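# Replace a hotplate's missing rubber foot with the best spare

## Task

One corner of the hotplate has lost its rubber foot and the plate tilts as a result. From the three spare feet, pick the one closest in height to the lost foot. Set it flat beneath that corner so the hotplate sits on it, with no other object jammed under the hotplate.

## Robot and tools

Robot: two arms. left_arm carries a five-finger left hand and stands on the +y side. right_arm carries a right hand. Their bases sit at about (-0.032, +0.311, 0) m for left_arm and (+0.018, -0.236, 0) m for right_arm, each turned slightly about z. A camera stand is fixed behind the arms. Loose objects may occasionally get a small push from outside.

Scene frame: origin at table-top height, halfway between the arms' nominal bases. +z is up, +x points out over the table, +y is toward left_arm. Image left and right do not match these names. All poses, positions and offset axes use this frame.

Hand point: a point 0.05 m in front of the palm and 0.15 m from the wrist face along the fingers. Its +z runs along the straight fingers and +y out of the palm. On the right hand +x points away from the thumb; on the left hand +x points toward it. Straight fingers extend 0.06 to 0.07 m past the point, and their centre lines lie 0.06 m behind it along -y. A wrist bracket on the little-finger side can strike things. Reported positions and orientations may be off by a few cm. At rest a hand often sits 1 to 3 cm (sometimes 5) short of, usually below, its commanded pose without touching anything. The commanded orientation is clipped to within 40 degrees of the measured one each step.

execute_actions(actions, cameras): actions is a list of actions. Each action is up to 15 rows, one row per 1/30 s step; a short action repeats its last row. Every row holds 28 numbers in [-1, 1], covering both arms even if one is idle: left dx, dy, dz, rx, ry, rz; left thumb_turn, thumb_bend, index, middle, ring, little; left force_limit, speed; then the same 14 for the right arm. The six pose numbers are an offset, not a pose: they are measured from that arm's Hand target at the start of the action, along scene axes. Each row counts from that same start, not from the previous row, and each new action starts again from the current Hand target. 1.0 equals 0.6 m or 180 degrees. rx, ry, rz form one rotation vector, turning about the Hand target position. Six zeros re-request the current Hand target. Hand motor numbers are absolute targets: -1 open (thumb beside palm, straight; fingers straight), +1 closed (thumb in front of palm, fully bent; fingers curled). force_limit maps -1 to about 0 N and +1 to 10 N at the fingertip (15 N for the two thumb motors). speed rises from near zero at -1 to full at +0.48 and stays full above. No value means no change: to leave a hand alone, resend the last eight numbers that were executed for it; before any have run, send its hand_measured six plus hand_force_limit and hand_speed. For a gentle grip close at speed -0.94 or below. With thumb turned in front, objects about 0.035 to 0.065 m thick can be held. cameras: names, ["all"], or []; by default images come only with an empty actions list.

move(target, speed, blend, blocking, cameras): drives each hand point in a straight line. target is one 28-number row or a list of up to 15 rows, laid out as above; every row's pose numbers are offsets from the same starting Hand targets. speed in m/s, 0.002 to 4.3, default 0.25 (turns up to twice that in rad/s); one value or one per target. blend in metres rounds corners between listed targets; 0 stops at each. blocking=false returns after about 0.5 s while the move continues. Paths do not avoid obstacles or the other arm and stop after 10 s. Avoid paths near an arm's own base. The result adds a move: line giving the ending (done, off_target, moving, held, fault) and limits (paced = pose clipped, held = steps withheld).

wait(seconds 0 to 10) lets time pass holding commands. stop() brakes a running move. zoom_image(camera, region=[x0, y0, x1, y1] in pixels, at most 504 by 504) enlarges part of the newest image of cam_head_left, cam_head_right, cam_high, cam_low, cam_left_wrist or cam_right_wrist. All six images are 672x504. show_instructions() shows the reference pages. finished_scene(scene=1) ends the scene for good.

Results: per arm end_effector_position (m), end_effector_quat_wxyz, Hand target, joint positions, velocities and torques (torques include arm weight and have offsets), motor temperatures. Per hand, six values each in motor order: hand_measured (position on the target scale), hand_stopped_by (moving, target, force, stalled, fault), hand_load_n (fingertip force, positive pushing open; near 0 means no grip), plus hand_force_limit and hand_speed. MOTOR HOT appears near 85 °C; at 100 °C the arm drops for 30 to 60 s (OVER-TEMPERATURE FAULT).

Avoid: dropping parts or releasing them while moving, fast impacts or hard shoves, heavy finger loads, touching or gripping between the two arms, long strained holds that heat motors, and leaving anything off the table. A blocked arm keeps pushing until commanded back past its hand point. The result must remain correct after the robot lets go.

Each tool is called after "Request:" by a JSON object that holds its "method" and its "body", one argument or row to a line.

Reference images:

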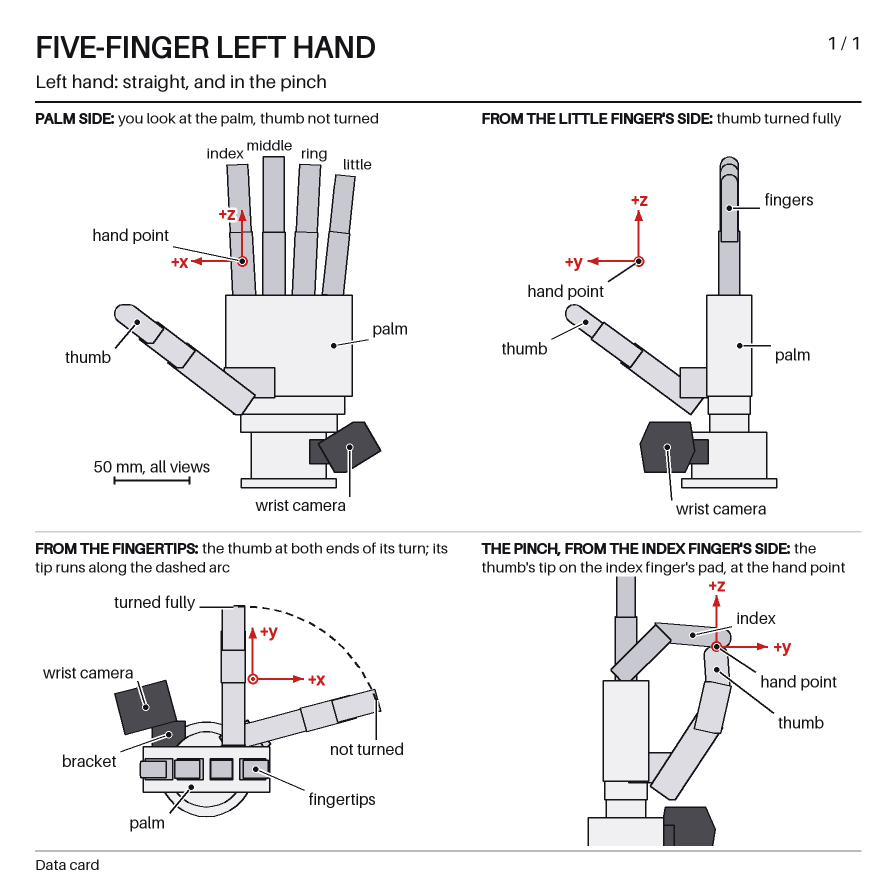

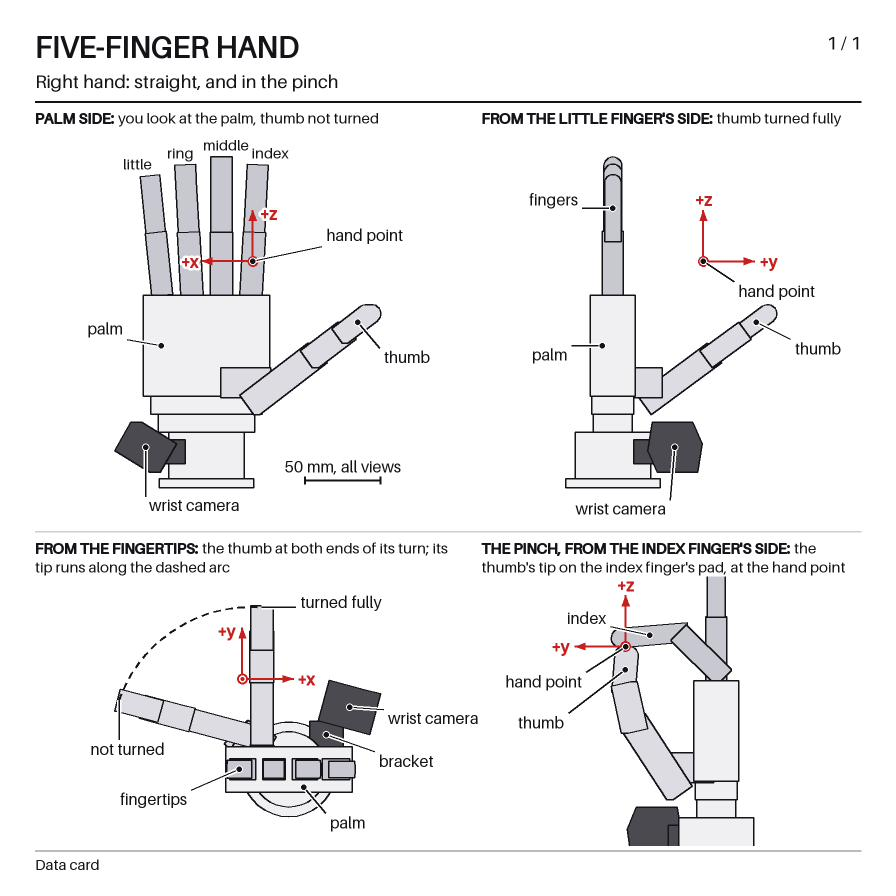

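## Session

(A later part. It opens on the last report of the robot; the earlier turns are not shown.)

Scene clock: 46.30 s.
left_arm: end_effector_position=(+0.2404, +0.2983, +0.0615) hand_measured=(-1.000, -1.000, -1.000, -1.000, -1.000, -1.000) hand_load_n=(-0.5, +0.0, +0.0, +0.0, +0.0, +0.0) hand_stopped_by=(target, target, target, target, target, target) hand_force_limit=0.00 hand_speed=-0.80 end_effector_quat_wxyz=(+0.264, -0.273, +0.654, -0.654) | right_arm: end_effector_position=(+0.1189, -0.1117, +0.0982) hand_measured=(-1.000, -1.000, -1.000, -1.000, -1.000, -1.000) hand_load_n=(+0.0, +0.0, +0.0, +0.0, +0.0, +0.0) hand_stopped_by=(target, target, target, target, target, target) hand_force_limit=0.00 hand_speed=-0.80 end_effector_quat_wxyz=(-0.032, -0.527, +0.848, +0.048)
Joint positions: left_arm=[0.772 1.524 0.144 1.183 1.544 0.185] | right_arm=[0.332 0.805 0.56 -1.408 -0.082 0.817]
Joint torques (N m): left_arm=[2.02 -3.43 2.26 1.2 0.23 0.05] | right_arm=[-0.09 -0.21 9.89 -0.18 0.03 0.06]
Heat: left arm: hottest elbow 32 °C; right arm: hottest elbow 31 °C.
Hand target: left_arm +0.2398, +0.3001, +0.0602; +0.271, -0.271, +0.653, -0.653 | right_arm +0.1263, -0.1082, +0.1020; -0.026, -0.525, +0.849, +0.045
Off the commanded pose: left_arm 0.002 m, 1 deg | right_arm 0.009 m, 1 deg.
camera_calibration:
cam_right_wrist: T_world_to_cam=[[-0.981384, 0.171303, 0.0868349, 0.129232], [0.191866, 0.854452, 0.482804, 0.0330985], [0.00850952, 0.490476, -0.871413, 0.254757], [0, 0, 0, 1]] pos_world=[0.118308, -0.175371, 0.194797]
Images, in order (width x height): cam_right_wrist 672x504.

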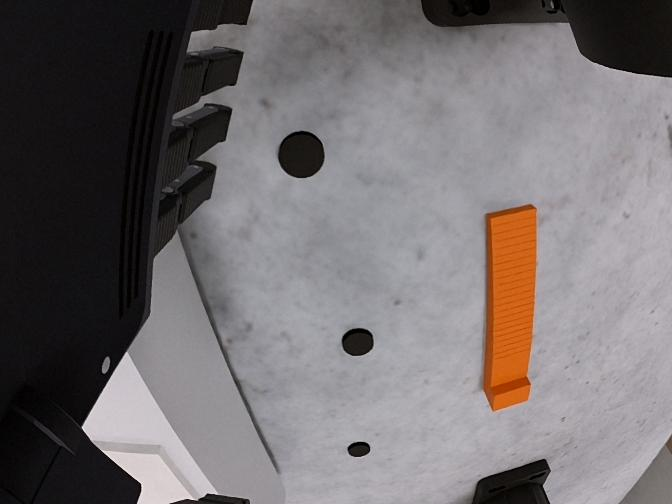

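Request:
{"method": "move", "body": {
  "target": [0,0,0, 0,0,0, -1,-1,-1,-1,-1,-1,0,-0.8, -0.102,0.075,-0.024, -0.0653,-0.0023,-0.0162, -1,-1,-1,-1,-1,-1,0,-0.8],
  "cameras": ["cam_right_wrist","cam_head_right"]
}}

Scene clock: 66.73 s.
left_arm: end_effector_position=(+0.2404, +0.2983, +0.0615) hand_measured=(-1.000, -1.000, -1.000, -1.000, -1.000, -1.000) hand_load_n=(+0.0, +0.0, +0.0, +0.0, +0.0, +0.0) hand_stopped_by=(target, target, target, target, target, target) hand_force_limit=0.00 hand_speed=-0.80 end_effector_quat_wxyz=(+0.264, -0.273, +0.654, -0.654) | right_arm: end_effector_position=(+0.0606, -0.0701, +0.0793) hand_measured=(-1.000, -1.000, -1.000, -1.000, -1.000, -1.000) hand_load_n=(+0.0, +0.0, +0.0, +0.0, +0.0, +0.0) hand_stopped_by=(target, target, target, target, target, target) hand_force_limit=0.00 hand_speed=-0.80 end_effector_quat_wxyz=(-0.081, -0.500, +0.861, -0.043)
Joint positions: left_arm=[0.772 1.524 0.144 1.183 1.544 0.186] | right_arm=[0.929 0.836 0.547 -1.465 0.011 1.476]
Joint torques (N m): left_arm=[2.73 -3.66 2.44 1.01 0.26 0.04] | right_arm=[-0.97 -0.62 10.45 -1.09 0.13 0.09]
Heat: left arm: hottest elbow 31 °C; right arm: hottest elbow 32 °C.
Hand target: left_arm +0.2398, +0.3001, +0.0602; +0.271, -0.271, +0.653, -0.653 | right_arm +0.0651, -0.0631, +0.0876; -0.075, -0.498, +0.863, -0.043
Off the commanded pose: left_arm 0.002 m, 1 deg | right_arm 0.012 m, 1 deg.
move: off_target (right_arm)
camera_calibration:
cam_right_wrist: T_world_to_cam=[[-0.972442, 0.230926, 0.0321003, 0.0743975], [0.229832, 0.926359, 0.298389, 0.0352732], [0.0391692, 0.297544, -0.953904, 0.209504], [0, 0, 0, 1]] pos_world=[0.0560342, -0.112193, 0.186934]
Images, in order (width x height): cam_head_right 672x504, cam_right_wrist 672x504.

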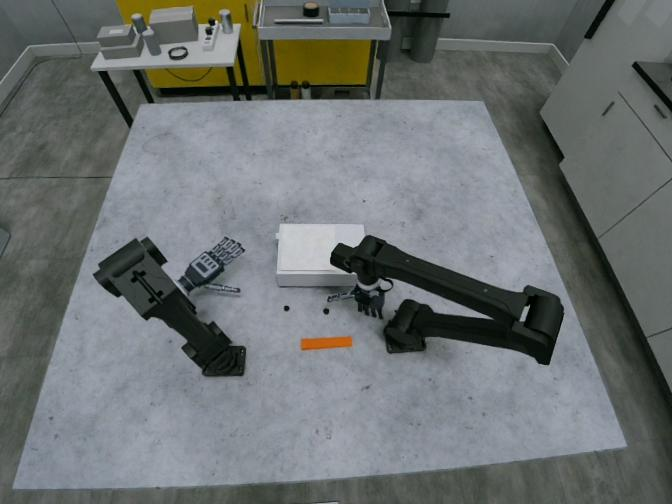

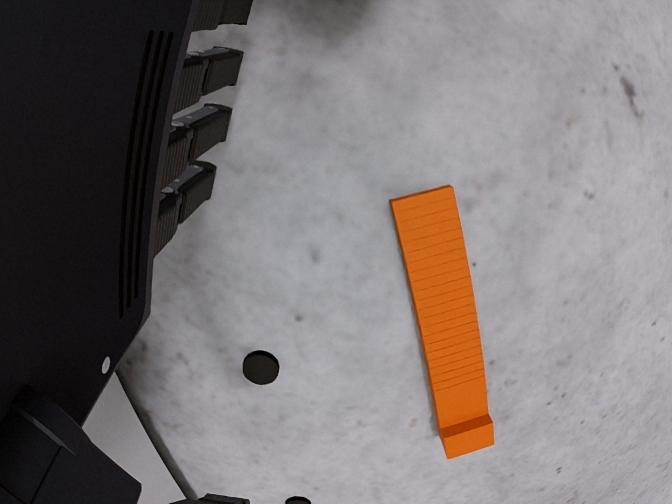

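Request:
{"method": "move", "body": {
  "target": [0,0,0, 0,0,0, -1,-1,-1,-1,-1,-1,0,-0.8, 0.0073,0.0118,-0.0155, 0,0,0, -1,-1,-1,-1,-1,-1,0,-0.8],
  "cameras": ["cam_left_wrist","cam_head_right","cam_head_left"]
}}

Request:
{"method": "zoom_image", "body": {
  "camera": "cam_left_wrist",
  "region": [300, 370, 500, 504]
}}

Request:
{"method": "zoom_image", "body": {
  "camera": "cam_head_left",
  "region": [300, 250, 440, 350]
}}

Scene clock: 69.20 s.
left_arm: end_effector_position=(+0.2404, +0.2983, +0.0615) hand_measured=(-1.000, -1.000, -1.000, -1.000, -1.000, -1.000) hand_load_n=(+0.0, +0.0, +0.0, +0.0, -0.5, +0.0) hand_stopped_by=(target, target, target, target, target, target) hand_force_limit=0.00 hand_speed=-0.80 end_effector_quat_wxyz=(+0.264, -0.273, +0.654, -0.654) | right_arm: end_effector_position=(+0.0638, -0.0651, +0.0729) hand_measured=(-1.000, -1.000, -1.000, -1.000, -1.000, -1.000) hand_load_n=(+0.0, +0.0, +0.0, +0.0, +0.0, +0.0) hand_stopped_by=(target, target, target, target, target, target) hand_force_limit=0.00 hand_speed=-0.80 end_effector_quat_wxyz=(-0.085, -0.499, +0.861, -0.045)
Joint positions: left_arm=[0.772 1.524 0.144 1.183 1.544 0.186] | right_arm=[0.931 0.876 0.547 -1.435 0.011 1.48]
Joint torques (N m): left_arm=[2.61 -3.55 2.29 0.85 0.28 0.06] | right_arm=[-0.26 -0.5 9.87 -0.39 0.1 0.07]
Heat: left arm: hottest elbow 31 °C; right arm: hottest elbow 32 °C.
Hand target: left_arm +0.2398, +0.3001, +0.0602; +0.271, -0.271, +0.653, -0.653 | right_arm +0.0695, -0.0561, +0.0783; -0.075, -0.498, +0.863, -0.043
Off the commanded pose: left_arm 0.002 m, 1 deg | right_arm 0.012 m, 1 deg.
move: off_target (right_arm)
camera_calibration:
cam_left_wrist: T_world_to_cam=[[-0.199267, -0.153989, 0.967771, 0.0299268], [-0.921205, -0.307343, -0.238582, 0.339604], [0.334177, -0.939057, -0.0806119, 0.316113], [0, 0, 0, 1]] pos_world=[0.213171, 0.405831, 0.0775438]
Images, in order (width x height): cam_head_left 672x504, cam_head_right 672x504, cam_left_wrist 672x504.

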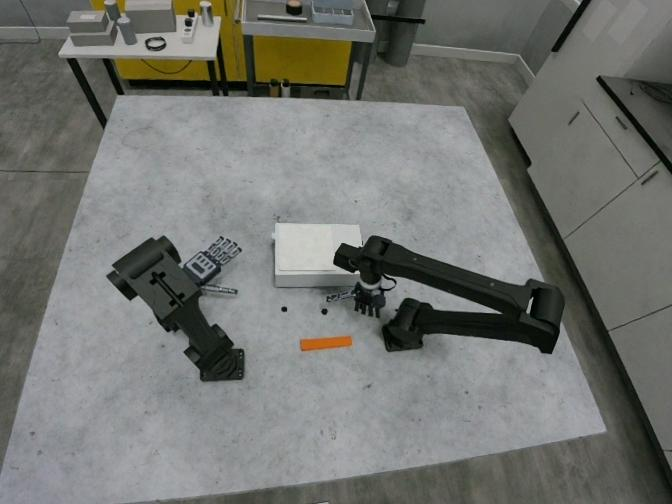

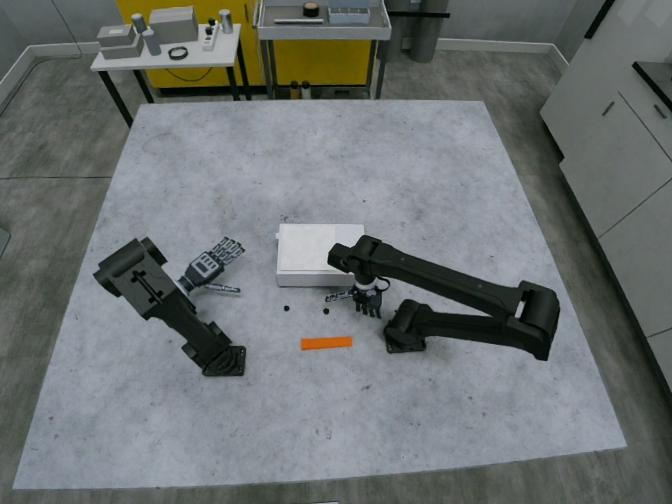

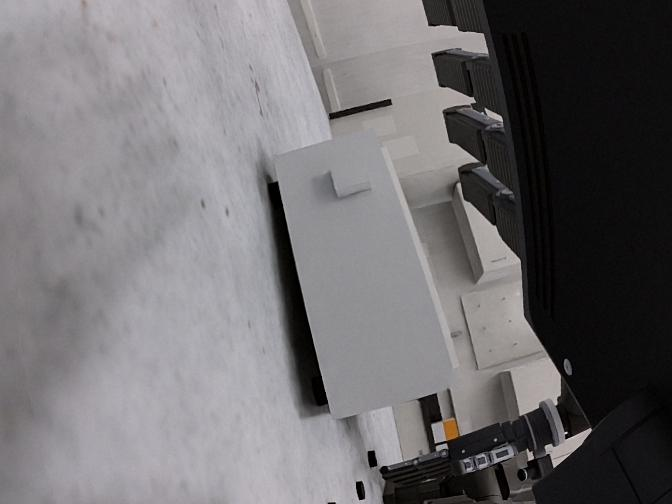

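Scaled by 2.520 from the camera's 672x504 image, which has a finer 960x720 frame.

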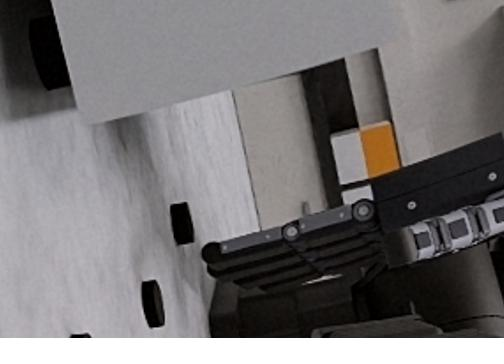

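Scaled by 3.600 from the camera's 672x504 image, which has a finer 960x720 frame.

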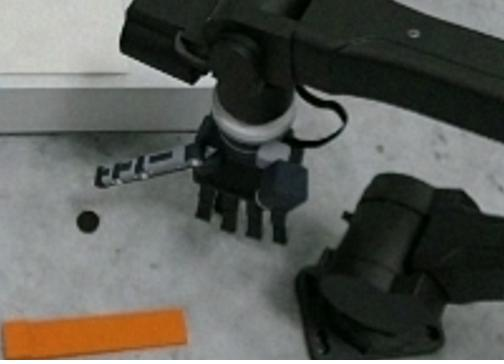

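Request:
{"method": "move", "body": {
  "target": [
    [0,0,0, 0,0,0, -1,-1,-1,-1,-1,-1,0,-0.8, 0,0,-0.0092, 0,0,0, 1,-1,-1,-1,-1,-1,0,0],
    [0,0,0, 0,0,0, -1,-1,-1,-1,-1,-1,0,-0.8, 0.033,-0.019,-0.0092, 0,0,0, 1,-1,-1,-1,-1,-1,0,0]
  ],
  "speed": [0.05,0.05],
  "cameras": ["cam_left_wrist","cam_head_left"]
}}

Request:
{"method": "zoom_image", "body": {
  "camera": "cam_left_wrist",
  "region": [300, 370, 500, 504]
}}

Scene clock: 73.80 s.
left_arm: end_effector_position=(+0.2404, +0.2983, +0.0615) hand_measured=(-1.000, -1.000, -1.000, -1.000, -1.000, -1.000) hand_load_n=(+0.0, +0.0, +0.0, +0.0, +0.0, +0.0) hand_stopped_by=(target, target, target, target, target, target) hand_force_limit=0.00 hand_speed=-0.80 end_effector_quat_wxyz=(+0.264, -0.273, +0.654, -0.654) | right_arm: end_effector_position=(+0.0833, -0.0723, +0.0692) hand_measured=(+1.000, -1.000, -1.000, -1.000, -1.000, -1.000) hand_load_n=(+0.0, +0.0, +0.0, +0.0, +0.0, +0.0) hand_stopped_by=(target, target, target, target, target, target) hand_force_limit=0.00 hand_speed=0.00 end_effector_quat_wxyz=(-0.081, -0.496, +0.863, -0.046)
Joint positions: left_arm=[0.772 1.524 0.144 1.183 1.544 0.186] | right_arm=[0.825 0.894 0.547 -1.407 0.033 1.385]
Joint torques (N m): left_arm=[2.14 -4.01 2.25 1.01 0.29 0.05] | right_arm=[-1.79 -0.85 9.46 -0.32 0.1 -0.12]
Heat: left arm: hottest elbow 31 °C; right arm: hottest elbow 32 °C.
Hand target: left_arm +0.2398, +0.3001, +0.0602; +0.271, -0.271, +0.653, -0.653 | right_arm +0.0892, -0.0675, +0.0728; -0.075, -0.498, +0.863, -0.043
Off the commanded pose: left_arm 0.002 m, 1 deg | right_arm 0.008 m, 1 deg.
move: done
camera_calibration:
cam_left_wrist: T_world_to_cam=[[-0.199267, -0.153989, 0.967771, 0.0299268], [-0.921205, -0.307343, -0.238582, 0.339604], [0.334177, -0.939057, -0.0806119, 0.316113], [0, 0, 0, 1]] pos_world=[0.213171, 0.405831, 0.0775438]
Images, in order (width x height): cam_head_left 672x504, cam_left_wrist 672x504.

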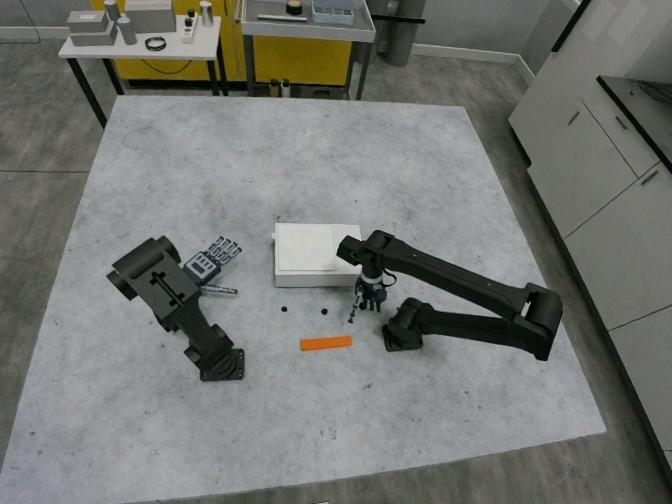

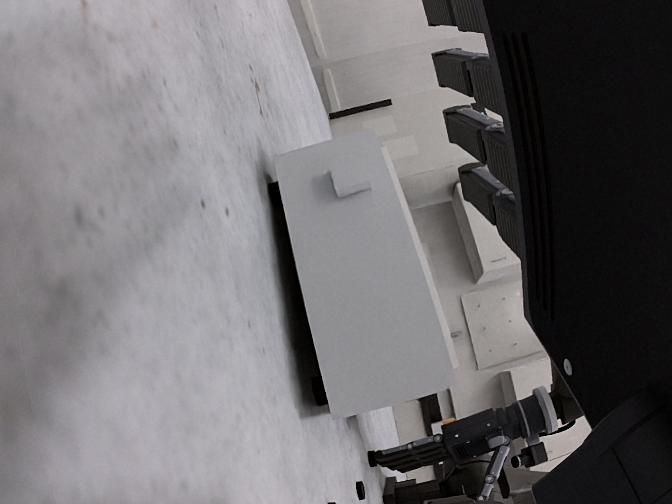

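Scaled by 2.520 from the camera's 672x504 image, which has a finer 960x720 frame.

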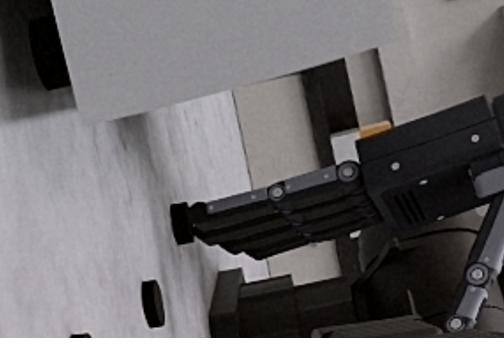

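Request:
{"method": "move", "body": {
  "target": [
    [0,0,0, 0,0,0, -1,-1,-1,-1,-1,-1,0,-0.8, -0.029,0.017,0.002, 0,0,0, 1,-1,-1,-1,-1,-1,0,0],
    [0,0,0, 0,0,0, -1,-1,-1,-1,-1,-1,0,-0.8, -0.029,0.017,-0.012, 0,0,0, 1,-1,-1,-1,-1,-1,0,0]
  ],
  "speed": [0.08,0.04],
  "cameras": ["cam_left_wrist","cam_head_left"]
}}

Request:
{"method": "zoom_image", "body": {
  "camera": "cam_left_wrist",
  "region": [350, 420, 450, 504]
}}

Scene clock: 76.60 s.
left_arm: end_effector_position=(+0.2404, +0.2983, +0.0615) hand_measured=(-1.000, -1.000, -1.000, -1.000, -1.000, -1.000) hand_load_n=(-0.5, +0.0, +0.0, -0.5, +0.0, +0.0) hand_stopped_by=(target, target, target, target, target, target) hand_force_limit=0.00 hand_speed=-0.80 end_effector_quat_wxyz=(+0.264, -0.273, +0.654, -0.654) | right_arm: end_effector_position=(+0.0711, -0.0606, +0.0663) hand_measured=(+1.000, -1.000, -1.000, -1.000, -1.000, -1.000) hand_load_n=(+0.0, +0.0, +0.0, +0.0, +0.0, +0.0) hand_stopped_by=(target, target, target, target, target, target) hand_force_limit=0.00 hand_speed=0.00 end_effector_quat_wxyz=(-0.076, -0.500, +0.861, -0.043)
Joint positions: left_arm=[0.772 1.524 0.144 1.183 1.544 0.186] | right_arm=[0.917 0.894 0.54 -1.39 0.018 1.465]
Joint torques (N m): left_arm=[2.37 -3.49 2.36 0.96 0.24 0.06] | right_arm=[-0.09 -1.14 8.39 -0.43 -0.1 0.08]
Heat: left arm: hottest elbow 31 °C; right arm: hottest elbow 32 °C.
Hand target: left_arm +0.2398, +0.3001, +0.0602; +0.271, -0.271, +0.653, -0.653 | right_arm +0.0718, -0.0573, +0.0655; -0.075, -0.498, +0.863, -0.043
Off the commanded pose: left_arm 0.002 m, 1 deg | right_arm 0.003 m, 0 deg.
move: done
camera_calibration:
cam_left_wrist: T_world_to_cam=[[-0.199267, -0.153989, 0.967771, 0.0299268], [-0.921205, -0.307343, -0.238582, 0.339604], [0.334177, -0.939057, -0.0806119, 0.316113], [0, 0, 0, 1]] pos_world=[0.213171, 0.405831, 0.0775438]
Images, in order (width x height): cam_head_left 672x504, cam_left_wrist 672x504.

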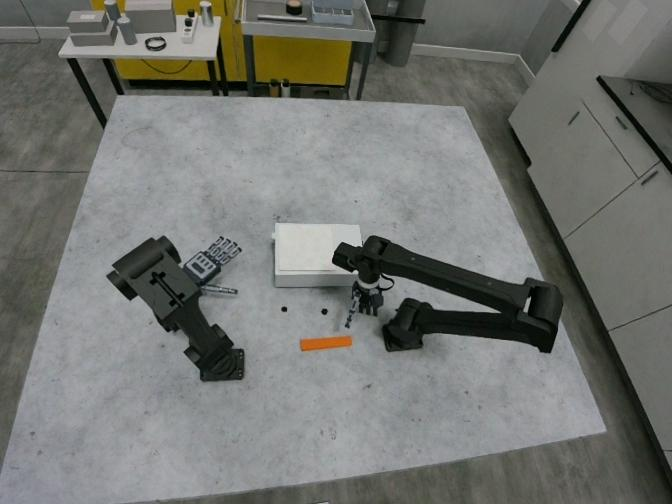

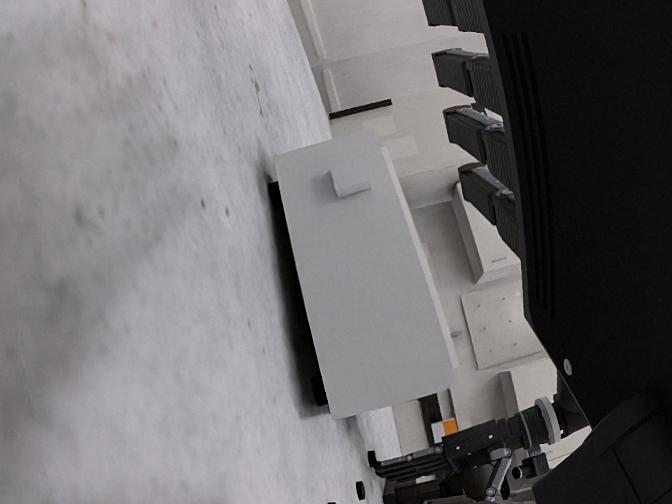

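Scaled by 5.040 from the camera's 672x504 image, which has a finer 960x720 frame.

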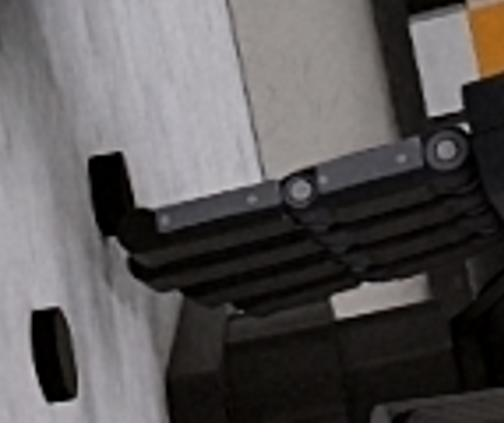

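Request:
{"method": "move", "body": {
  "target": [
    [0,0,0, 0,0,0, -1,-1,-1,-1,-1,-1,0,-0.8, -0.008,-0.0062,-0.0035, 0,0,0, 1,-1,-1,-1,-1,-1,0,0],
    [0,0,0, 0,0,0, -1,-1,-1,-1,-1,-1,0,-0.8, 0.0637,-0.0478,-0.0038, 0,0,0, 1,-1,-1,-1,-1,-1,0,0]
  ],
  "speed": [0.05,0.05],
  "cameras": ["cam_left_wrist","cam_head_left"]
}}

Request:
{"method": "zoom_image", "body": {
  "camera": "cam_left_wrist",
  "region": [350, 420, 450, 504]
}}

Request:
{"method": "zoom_image", "body": {
  "camera": "cam_head_left",
  "region": [300, 250, 440, 350]
}}

Scene clock: 80.50 s.
left_arm: end_effector_position=(+0.2404, +0.2983, +0.0615) hand_measured=(-1.000, -1.000, -1.000, -1.000, -1.000, -1.000) hand_load_n=(+0.0, +0.0, +0.0, +0.0, +0.0, +0.0) hand_stopped_by=(target, target, target, target, target, target) hand_force_limit=0.00 hand_speed=-0.80 end_effector_quat_wxyz=(+0.264, -0.273, +0.654, -0.654) | right_arm: end_effector_position=(+0.1001, -0.0902, +0.0601) hand_measured=(+1.000, -1.000, -1.000, -1.000, -1.000, -1.000) hand_load_n=(+0.0, -0.5, +0.0, -2.0, +0.0, +0.0) hand_stopped_by=(target, target, target, target, target, target) hand_force_limit=0.00 hand_speed=0.00 end_effector_quat_wxyz=(-0.082, -0.498, +0.862, -0.042)
Joint positions: left_arm=[0.772 1.524 0.144 1.183 1.544 0.186] | right_arm=[0.682 0.904 0.525 -1.369 0.051 1.238]
Joint torques (N m): left_arm=[2.43 -3.72 2.21 0.99 0.32 0.05] | right_arm=[-2.02 -0.38 9.78 -0.1 0.34 -0.11]
Heat: left arm: hottest elbow 31 °C; right arm: hottest elbow 32 °C.
Hand target: left_arm +0.2398, +0.3001, +0.0602; +0.271, -0.271, +0.653, -0.653 | right_arm +0.1101, -0.0860, +0.0633; -0.075, -0.498, +0.863, -0.043
Off the commanded pose: left_arm 0.002 m, 1 deg | right_arm 0.011 m, 1 deg.
move: off_target (right_arm)
camera_calibration:
cam_left_wrist: T_world_to_cam=[[-0.199267, -0.153989, 0.967771, 0.0299268], [-0.921205, -0.307343, -0.238582, 0.339604], [0.334177, -0.939057, -0.0806119, 0.316113], [0, 0, 0, 1]] pos_world=[0.213171, 0.405831, 0.0775438]
Images, in order (width x height): cam_head_left 672x504, cam_left_wrist 672x504.

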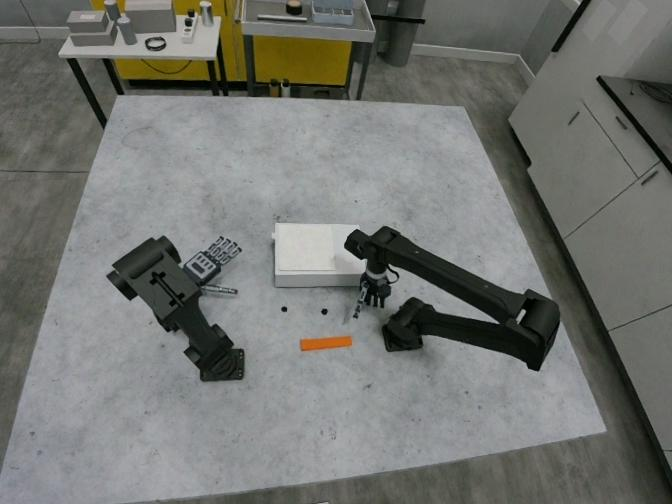

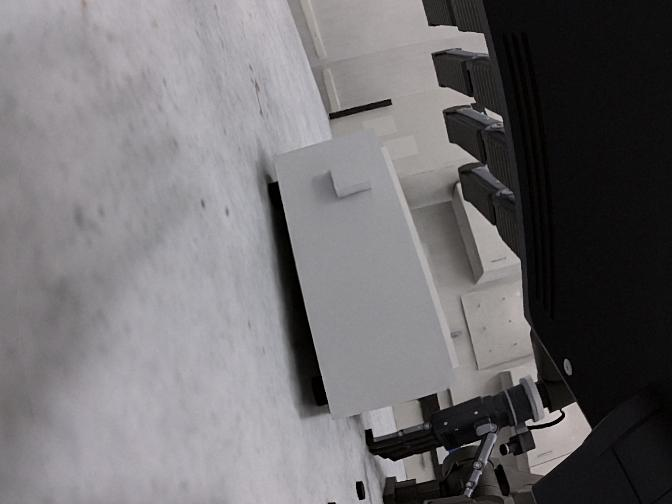

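Scaled by 5.040 from the camera's 672x504 image, which has a finer 960x720 frame.

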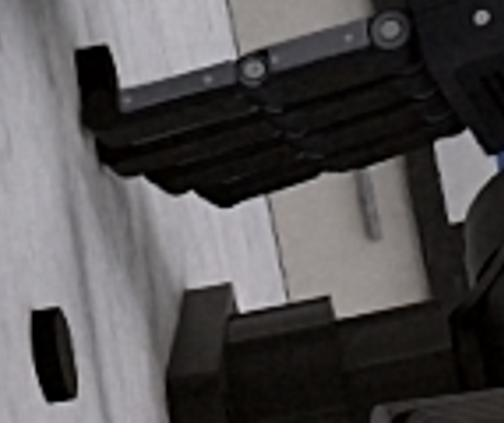

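Scaled by 3.600 from the camera's 672x504 image, which has a finer 960x720 frame.

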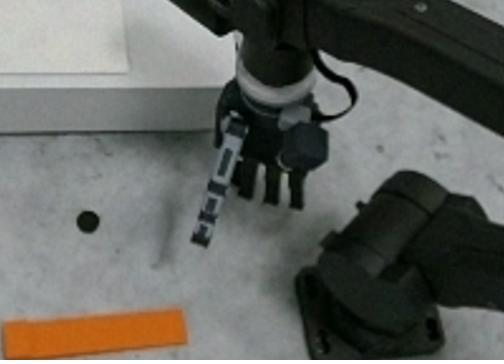

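Request:
{"method": "move", "body": {
  "target": [
    [0,0,0, 0,0,0, -1,-1,-1,-1,-1,-1,0,-0.8, 0.0638,-0.0398,0.0053, 0,0,0, 1,-1,-1,-1,-1,-1,0,0],
    [0,0,0, 0,0,0, -1,-1,-1,-1,-1,-1,0,-0.8, 0.1263,-0.1027,0.0053, 0,0,0.1667, 1,-1,-1,-1,-1,-1,0,0]
  ],
  "speed": [0.06,0.12],
  "blend": [0.01,0],
  "cameras": ["cam_left_wrist","cam_head_left"]
}}

Request:
{"method": "zoom_image", "body": {
  "camera": "cam_left_wrist",
  "region": [330, 380, 430, 464]
}}

Request:
{"method": "zoom_image", "body": {
  "camera": "cam_head_left",
  "region": [320, 200, 460, 340]
}}

Scene clock: 86.63 s.
left_arm: end_effector_position=(+0.2404, +0.2983, +0.0615) hand_measured=(-1.000, -1.000, -1.000, -1.000, -1.000, -1.000) hand_load_n=(+0.0, +0.0, +0.0, -0.5, +0.0, +0.0) hand_stopped_by=(target, target, target, target, target, target) hand_force_limit=0.00 hand_speed=-0.80 end_effector_quat_wxyz=(+0.264, -0.273, +0.654, -0.654) | right_arm: end_effector_position=(+0.1670, -0.1526, +0.0612) hand_measured=(+1.000, -1.000, -1.000, -1.000, -1.000, -1.000) hand_load_n=(+0.0, +0.0, +0.0, -2.0, +0.0, +0.5) hand_stopped_by=(target, target, target, target, target, target) hand_force_limit=0.00 hand_speed=0.00 end_effector_quat_wxyz=(+0.077, +0.705, -0.703, +0.054)
Joint positions: left_arm=[0.772 1.524 0.144 1.183 1.544 0.186] | right_arm=[0.364 1.061 0.615 -1.226 0.16 0.398]
Joint torques (N m): left_arm=[2.37 -3.6 2.21 0.92 0.29 0.06] | right_arm=[-2.2 -2.61 10.74 0.39 0.24 -0.11]
Heat: left arm: hottest elbow 31 °C; right arm: hottest elbow 33 °C.
Hand target: left_arm +0.2398, +0.3001, +0.0602; +0.271, -0.271, +0.653, -0.653 | right_arm +0.1859, -0.1476, +0.0665; +0.061, +0.705, -0.704, +0.061
Off the commanded pose: left_arm 0.002 m, 1 deg | right_arm 0.020 m, 2 deg.
move: off_target (right_arm)
camera_calibration:
cam_left_wrist: T_world_to_cam=[[-0.199267, -0.153989, 0.967771, 0.0299268], [-0.921205, -0.307343, -0.238582, 0.339604], [0.334177, -0.939057, -0.0806119, 0.316113], [0, 0, 0, 1]] pos_world=[0.213171, 0.405831, 0.0775438]
Images, in order (width x height): cam_head_left 672x504, cam_left_wrist 672x504.

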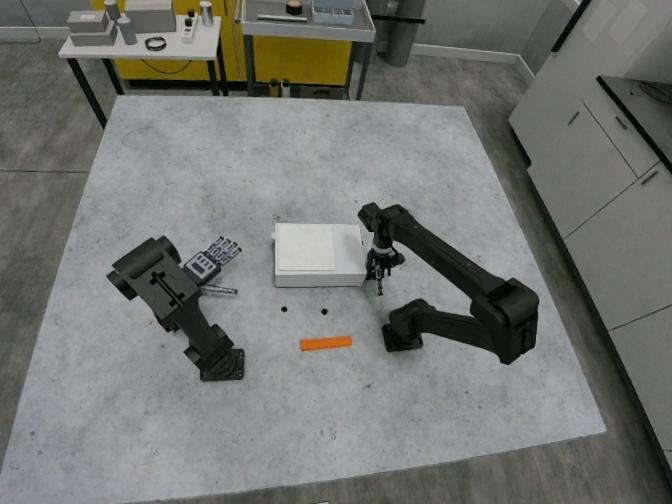

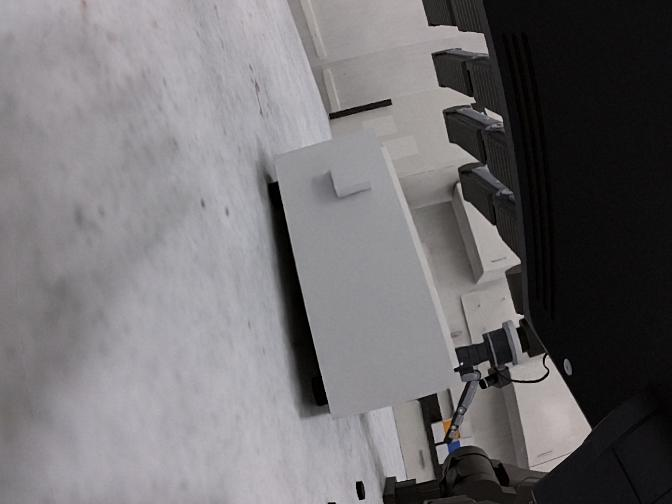

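Scaled by 5.040 from the camera's 672x504 image, which has a finer 960x720 frame.

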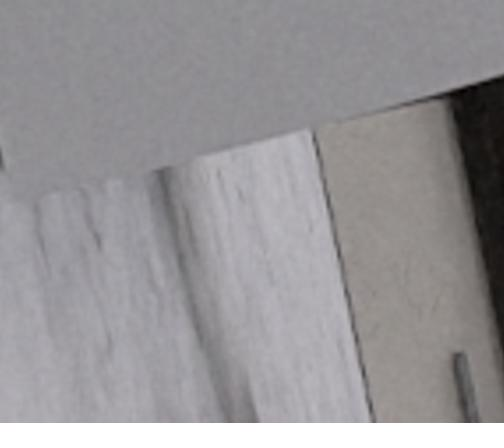

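Scaled by 3.600 from the camera's 672x504 image, which has a finer 960x720 frame.

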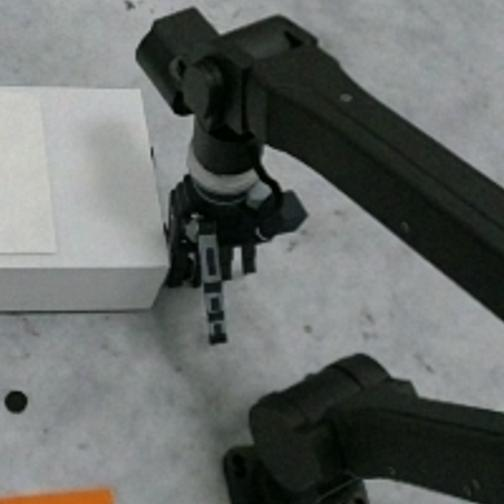

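Request:
{"method": "wait", "body": {
  "seconds": 0,
  "cameras": ["cam_low","cam_high"]
}}

Request:
{"method": "zoom_image", "body": {
  "camera": "cam_low",
  "region": [200, 230, 320, 320]
}}

Request:
{"method": "zoom_image", "body": {
  "camera": "cam_high",
  "region": [370, 120, 470, 200]
}}

Scene clock: 87.13 s.
left_arm: end_effector_position=(+0.2404, +0.2983, +0.0615) hand_measured=(-1.000, -1.000, -1.000, -1.000, -1.000, -1.000) hand_load_n=(+0.0, +0.0, +0.0, +0.0, +0.0, +0.0) hand_stopped_by=(target, target, target, target, target, target) hand_force_limit=0.00 hand_speed=-0.80 end_effector_quat_wxyz=(+0.264, -0.273, +0.654, -0.654) | right_arm: end_effector_position=(+0.1671, -0.1527, +0.0612) hand_measured=(+1.000, -1.000, -1.000, -1.000, -1.000, -1.000) hand_load_n=(+0.0, +0.0, +0.0, -2.0, +0.0, +0.0) hand_stopped_by=(target, target, target, target, target, target) hand_force_limit=0.00 hand_speed=0.00 end_effector_quat_wxyz=(+0.077, +0.705, -0.703, +0.055)
Joint positions: left_arm=[0.772 1.524 0.144 1.183 1.544 0.186] | right_arm=[0.363 1.061 0.615 -1.226 0.16 0.397]
Joint torques (N m): left_arm=[2.43 -3.6 2.35 1.18 0.24 0.11] | right_arm=[-1.9 -2.2 10.74 0.28 0.24 -0.11]
Heat: left arm: hottest elbow 31 °C; right arm: hottest elbow 33 °C.
Hand target: left_arm +0.2398, +0.3001, +0.0602; +0.271, -0.271, +0.653, -0.653 | right_arm +0.1860, -0.1476, +0.0665; +0.061, +0.705, -0.704, +0.061
Off the commanded pose: left_arm 0.002 m, 1 deg | right_arm 0.020 m, 2 deg.
Images, in order (width x height): cam_high 672x504, cam_low 672x504.

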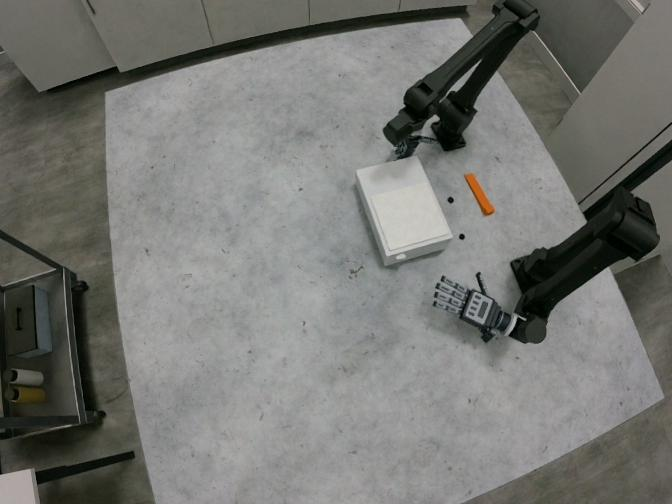

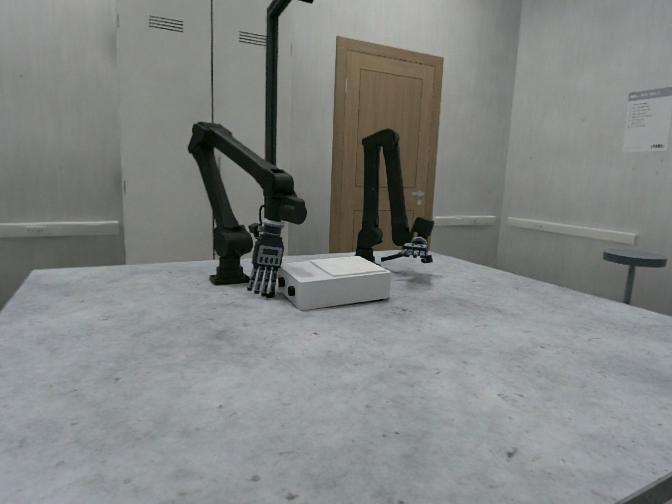

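Scaled by 4.200 from the camera's 672x504 image, which has a finer 960x720 frame.

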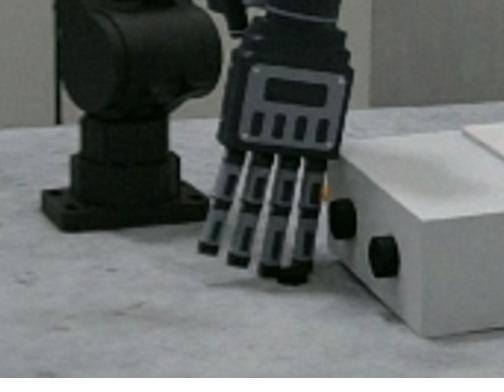

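Scaled by 5.040 from the camera's 672x504 image, which has a finer 960x720 frame.

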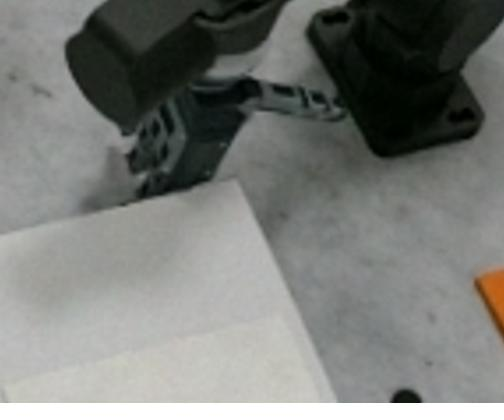

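Request:
{"method": "move", "body": {
  "target": [
    [0,0,0, 0,0,0, -1,-1,-1,-1,-1,-1,0,-0.8, 0.003,-0.0217,0.0067, 0,0,0, 1,-1,-1,-1,-1,-1,0,0],
    [0,0,0, 0,0,0, -1,-1,-1,-1,-1,-1,0,-0.8, 0.08,-0.0217,0.0067, 0,0,0, 1,-1,-1,-1,-1,-1,0,0]
  ],
  "speed": [0.05,0.06],
  "cameras": ["cam_low","cam_head_left"]
}}

Request:
{"method": "zoom_image", "body": {
  "camera": "cam_low",
  "region": [200, 230, 320, 320]
}}

Request:
{"method": "zoom_image", "body": {
  "camera": "cam_head_left",
  "region": [320, 200, 460, 340]
}}

Scene clock: 91.00 s.
left_arm: end_effector_position=(+0.2404, +0.2983, +0.0615) hand_measured=(-1.000, -1.000, -1.000, -1.000, -1.000, -1.000) hand_load_n=(+0.0, +0.0, +0.0, +0.0, +0.0, +0.0) hand_stopped_by=(target, target, target, target, target, target) hand_force_limit=0.00 hand_speed=-0.80 end_effector_quat_wxyz=(+0.264, -0.273, +0.654, -0.654) | right_arm: end_effector_position=(+0.2127, -0.1639, +0.0618) hand_measured=(+1.000, -1.000, -1.000, -1.000, -1.000, -1.000) hand_load_n=(+0.0, +0.0, +0.0, +0.0, +0.0, +0.0) hand_stopped_by=(target, target, target, target, target, target) hand_force_limit=0.00 hand_speed=0.00 end_effector_quat_wxyz=(+0.078, +0.704, -0.704, +0.052)
Joint positions: left_arm=[0.772 1.524 0.144 1.183 1.544 0.186] | right_arm=[0.257 1.184 0.701 -1.177 0.165 0.294]
Joint torques (N m): left_arm=[2.73 -3.72 2.24 0.98 0.28 0.05] | right_arm=[-1.44 -4.07 11.43 -0.12 0.29 -0.13]
Heat: left arm: hottest elbow 30 °C; right arm: hottest elbow 33 °C.
Hand target: left_arm +0.2398, +0.3001, +0.0602; +0.271, -0.271, +0.653, -0.653 | right_arm +0.2340, -0.1605, +0.0705; +0.061, +0.705, -0.704, +0.061
Off the commanded pose: left_arm 0.002 m, 1 deg | right_arm 0.023 m, 2 deg.
move: off_target (right_arm)
Images, in order (width x height): cam_head_left 672x504, cam_low 672x504.

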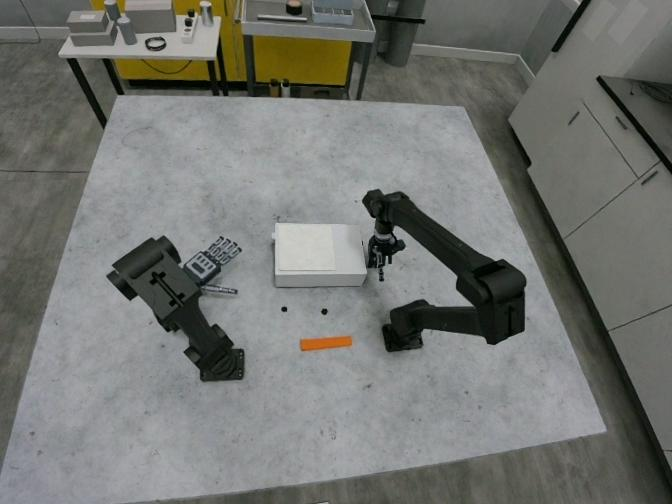

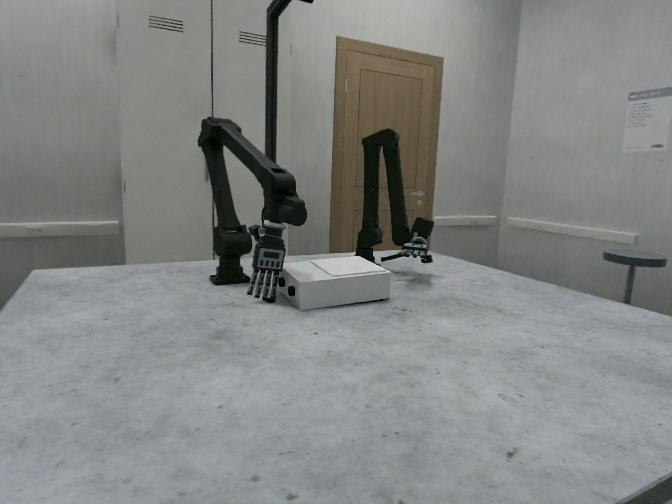

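Scaled by 4.200 from the camera's 672x504 image, which has a finer 960x720 frame.

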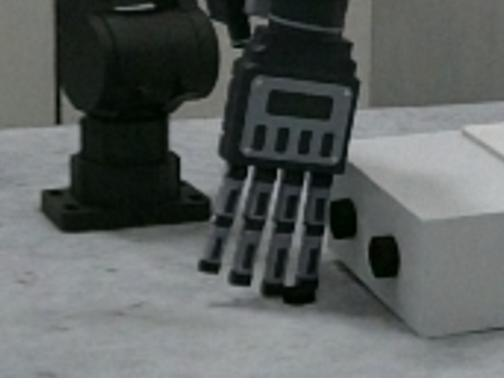

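Scaled by 3.600 from the camera's 672x504 image, which has a finer 960x720 frame.

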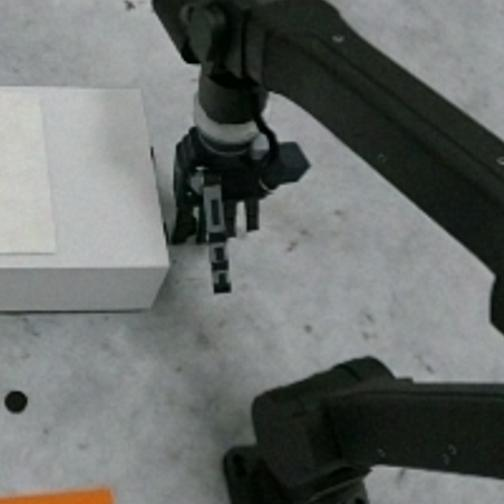

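Request:
{"method": "move", "body": {
  "target": [
    [0,0,0, 0,0,0, -1,-1,-1,-1,-1,-1,0,-0.8, 0.06,0.0,0.009, 0,0,0, 1,-1,-1,-1,-1,-1,0,0],
    [0,0,0, 0,0,0, -1,-1,-1,-1,-1,-1,0,-0.8, 0.137,0.005,0.009, 0,0,0, 1,-1,-1,-1,-1,-1,0,0]
  ],
  "speed": [0.06,0.06],
  "blend": [0.02,0],
  "cameras": ["cam_low","cam_head_left"]
}}

Request:
{"method": "zoom_image", "body": {
  "camera": "cam_low",
  "region": [220, 240, 340, 330]
}}

Request:
{"method": "zoom_image", "body": {
  "camera": "cam_head_left",
  "region": [320, 200, 460, 340]
}}

Scene clock: 93.80 s.
left_arm: end_effector_position=(+0.2404, +0.2983, +0.0615) hand_measured=(-1.000, -1.000, -1.000, -1.000, -1.000, -1.000) hand_load_n=(+0.0, +0.0, +0.0, +0.0, +0.0, +0.0) hand_stopped_by=(target, target, target, target, target, target) hand_force_limit=0.00 hand_speed=-0.80 end_effector_quat_wxyz=(+0.264, -0.273, +0.654, -0.654) | right_arm: end_effector_position=(+0.2946, -0.1591, +0.0678) hand_measured=(+1.000, -1.000, -1.000, -1.000, -1.000, -1.000) hand_load_n=(+0.0, +0.0, +0.0, +0.0, +0.0, +0.0) hand_stopped_by=(target, target, target, target, target, target) hand_force_limit=0.00 hand_speed=0.00 end_effector_quat_wxyz=(+0.077, +0.704, -0.705, +0.051)
Joint positions: left_arm=[0.772 1.524 0.144 1.183 1.544 0.186] | right_arm=[0.204 1.394 0.905 -1.159 0.167 0.24]
Joint torques (N m): left_arm=[2.49 -3.84 2.47 0.87 0.26 0.03] | right_arm=[-1.55 -7.3 11.44 -0.18 0.27 -0.06]
Heat: left arm: hottest elbow 30 °C; right arm: hottest elbow 33 °C.
Hand target: left_arm +0.2398, +0.3001, +0.0602; +0.271, -0.271, +0.653, -0.653 | right_arm +0.3161, -0.1576, +0.0758; +0.061, +0.705, -0.704, +0.061
Off the commanded pose: left_arm 0.002 m, 1 deg | right_arm 0.023 m, 2 deg.
move: off_target (right_arm); blend cut to 0.0185 m at target 1
Images, in order (width x height): cam_head_left 672x504, cam_low 672x504.

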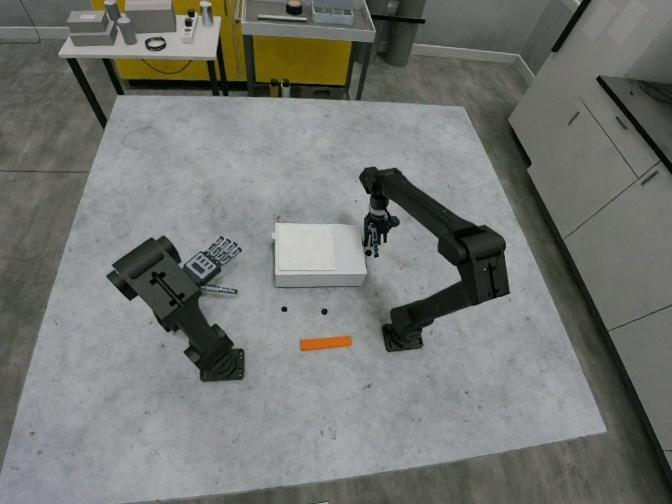

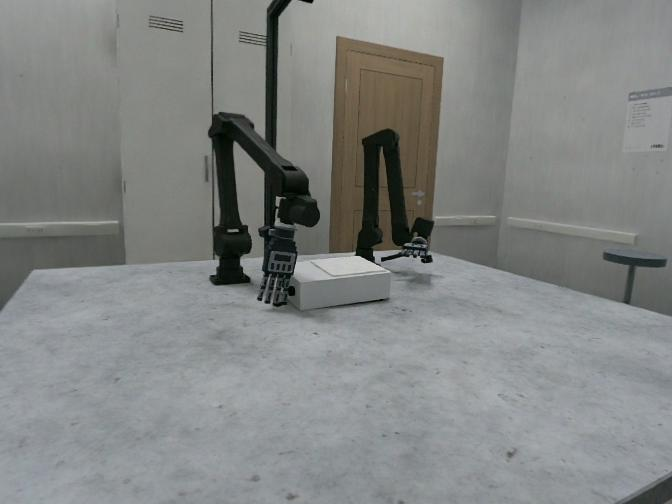

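Scaled by 4.200 from the camera's 672x504 image, which has a finer 960x720 frame.

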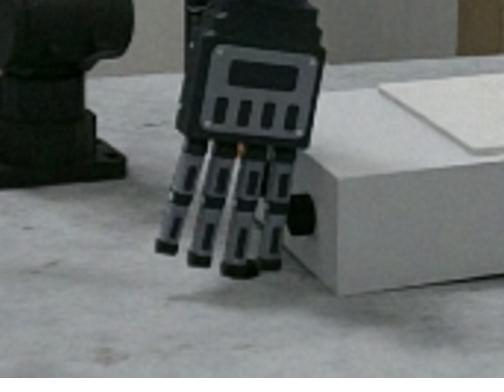

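Scaled by 3.600 from the camera's 672x504 image, which has a finer 960x720 frame.

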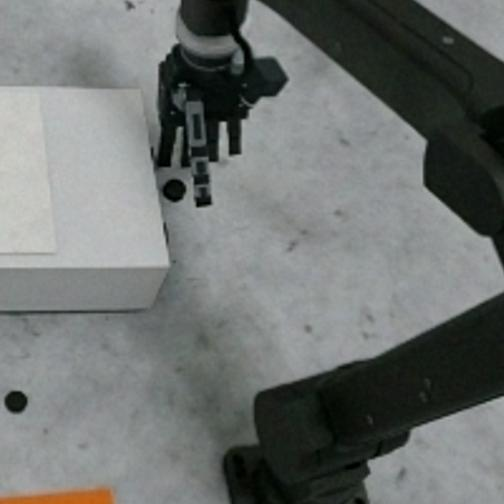

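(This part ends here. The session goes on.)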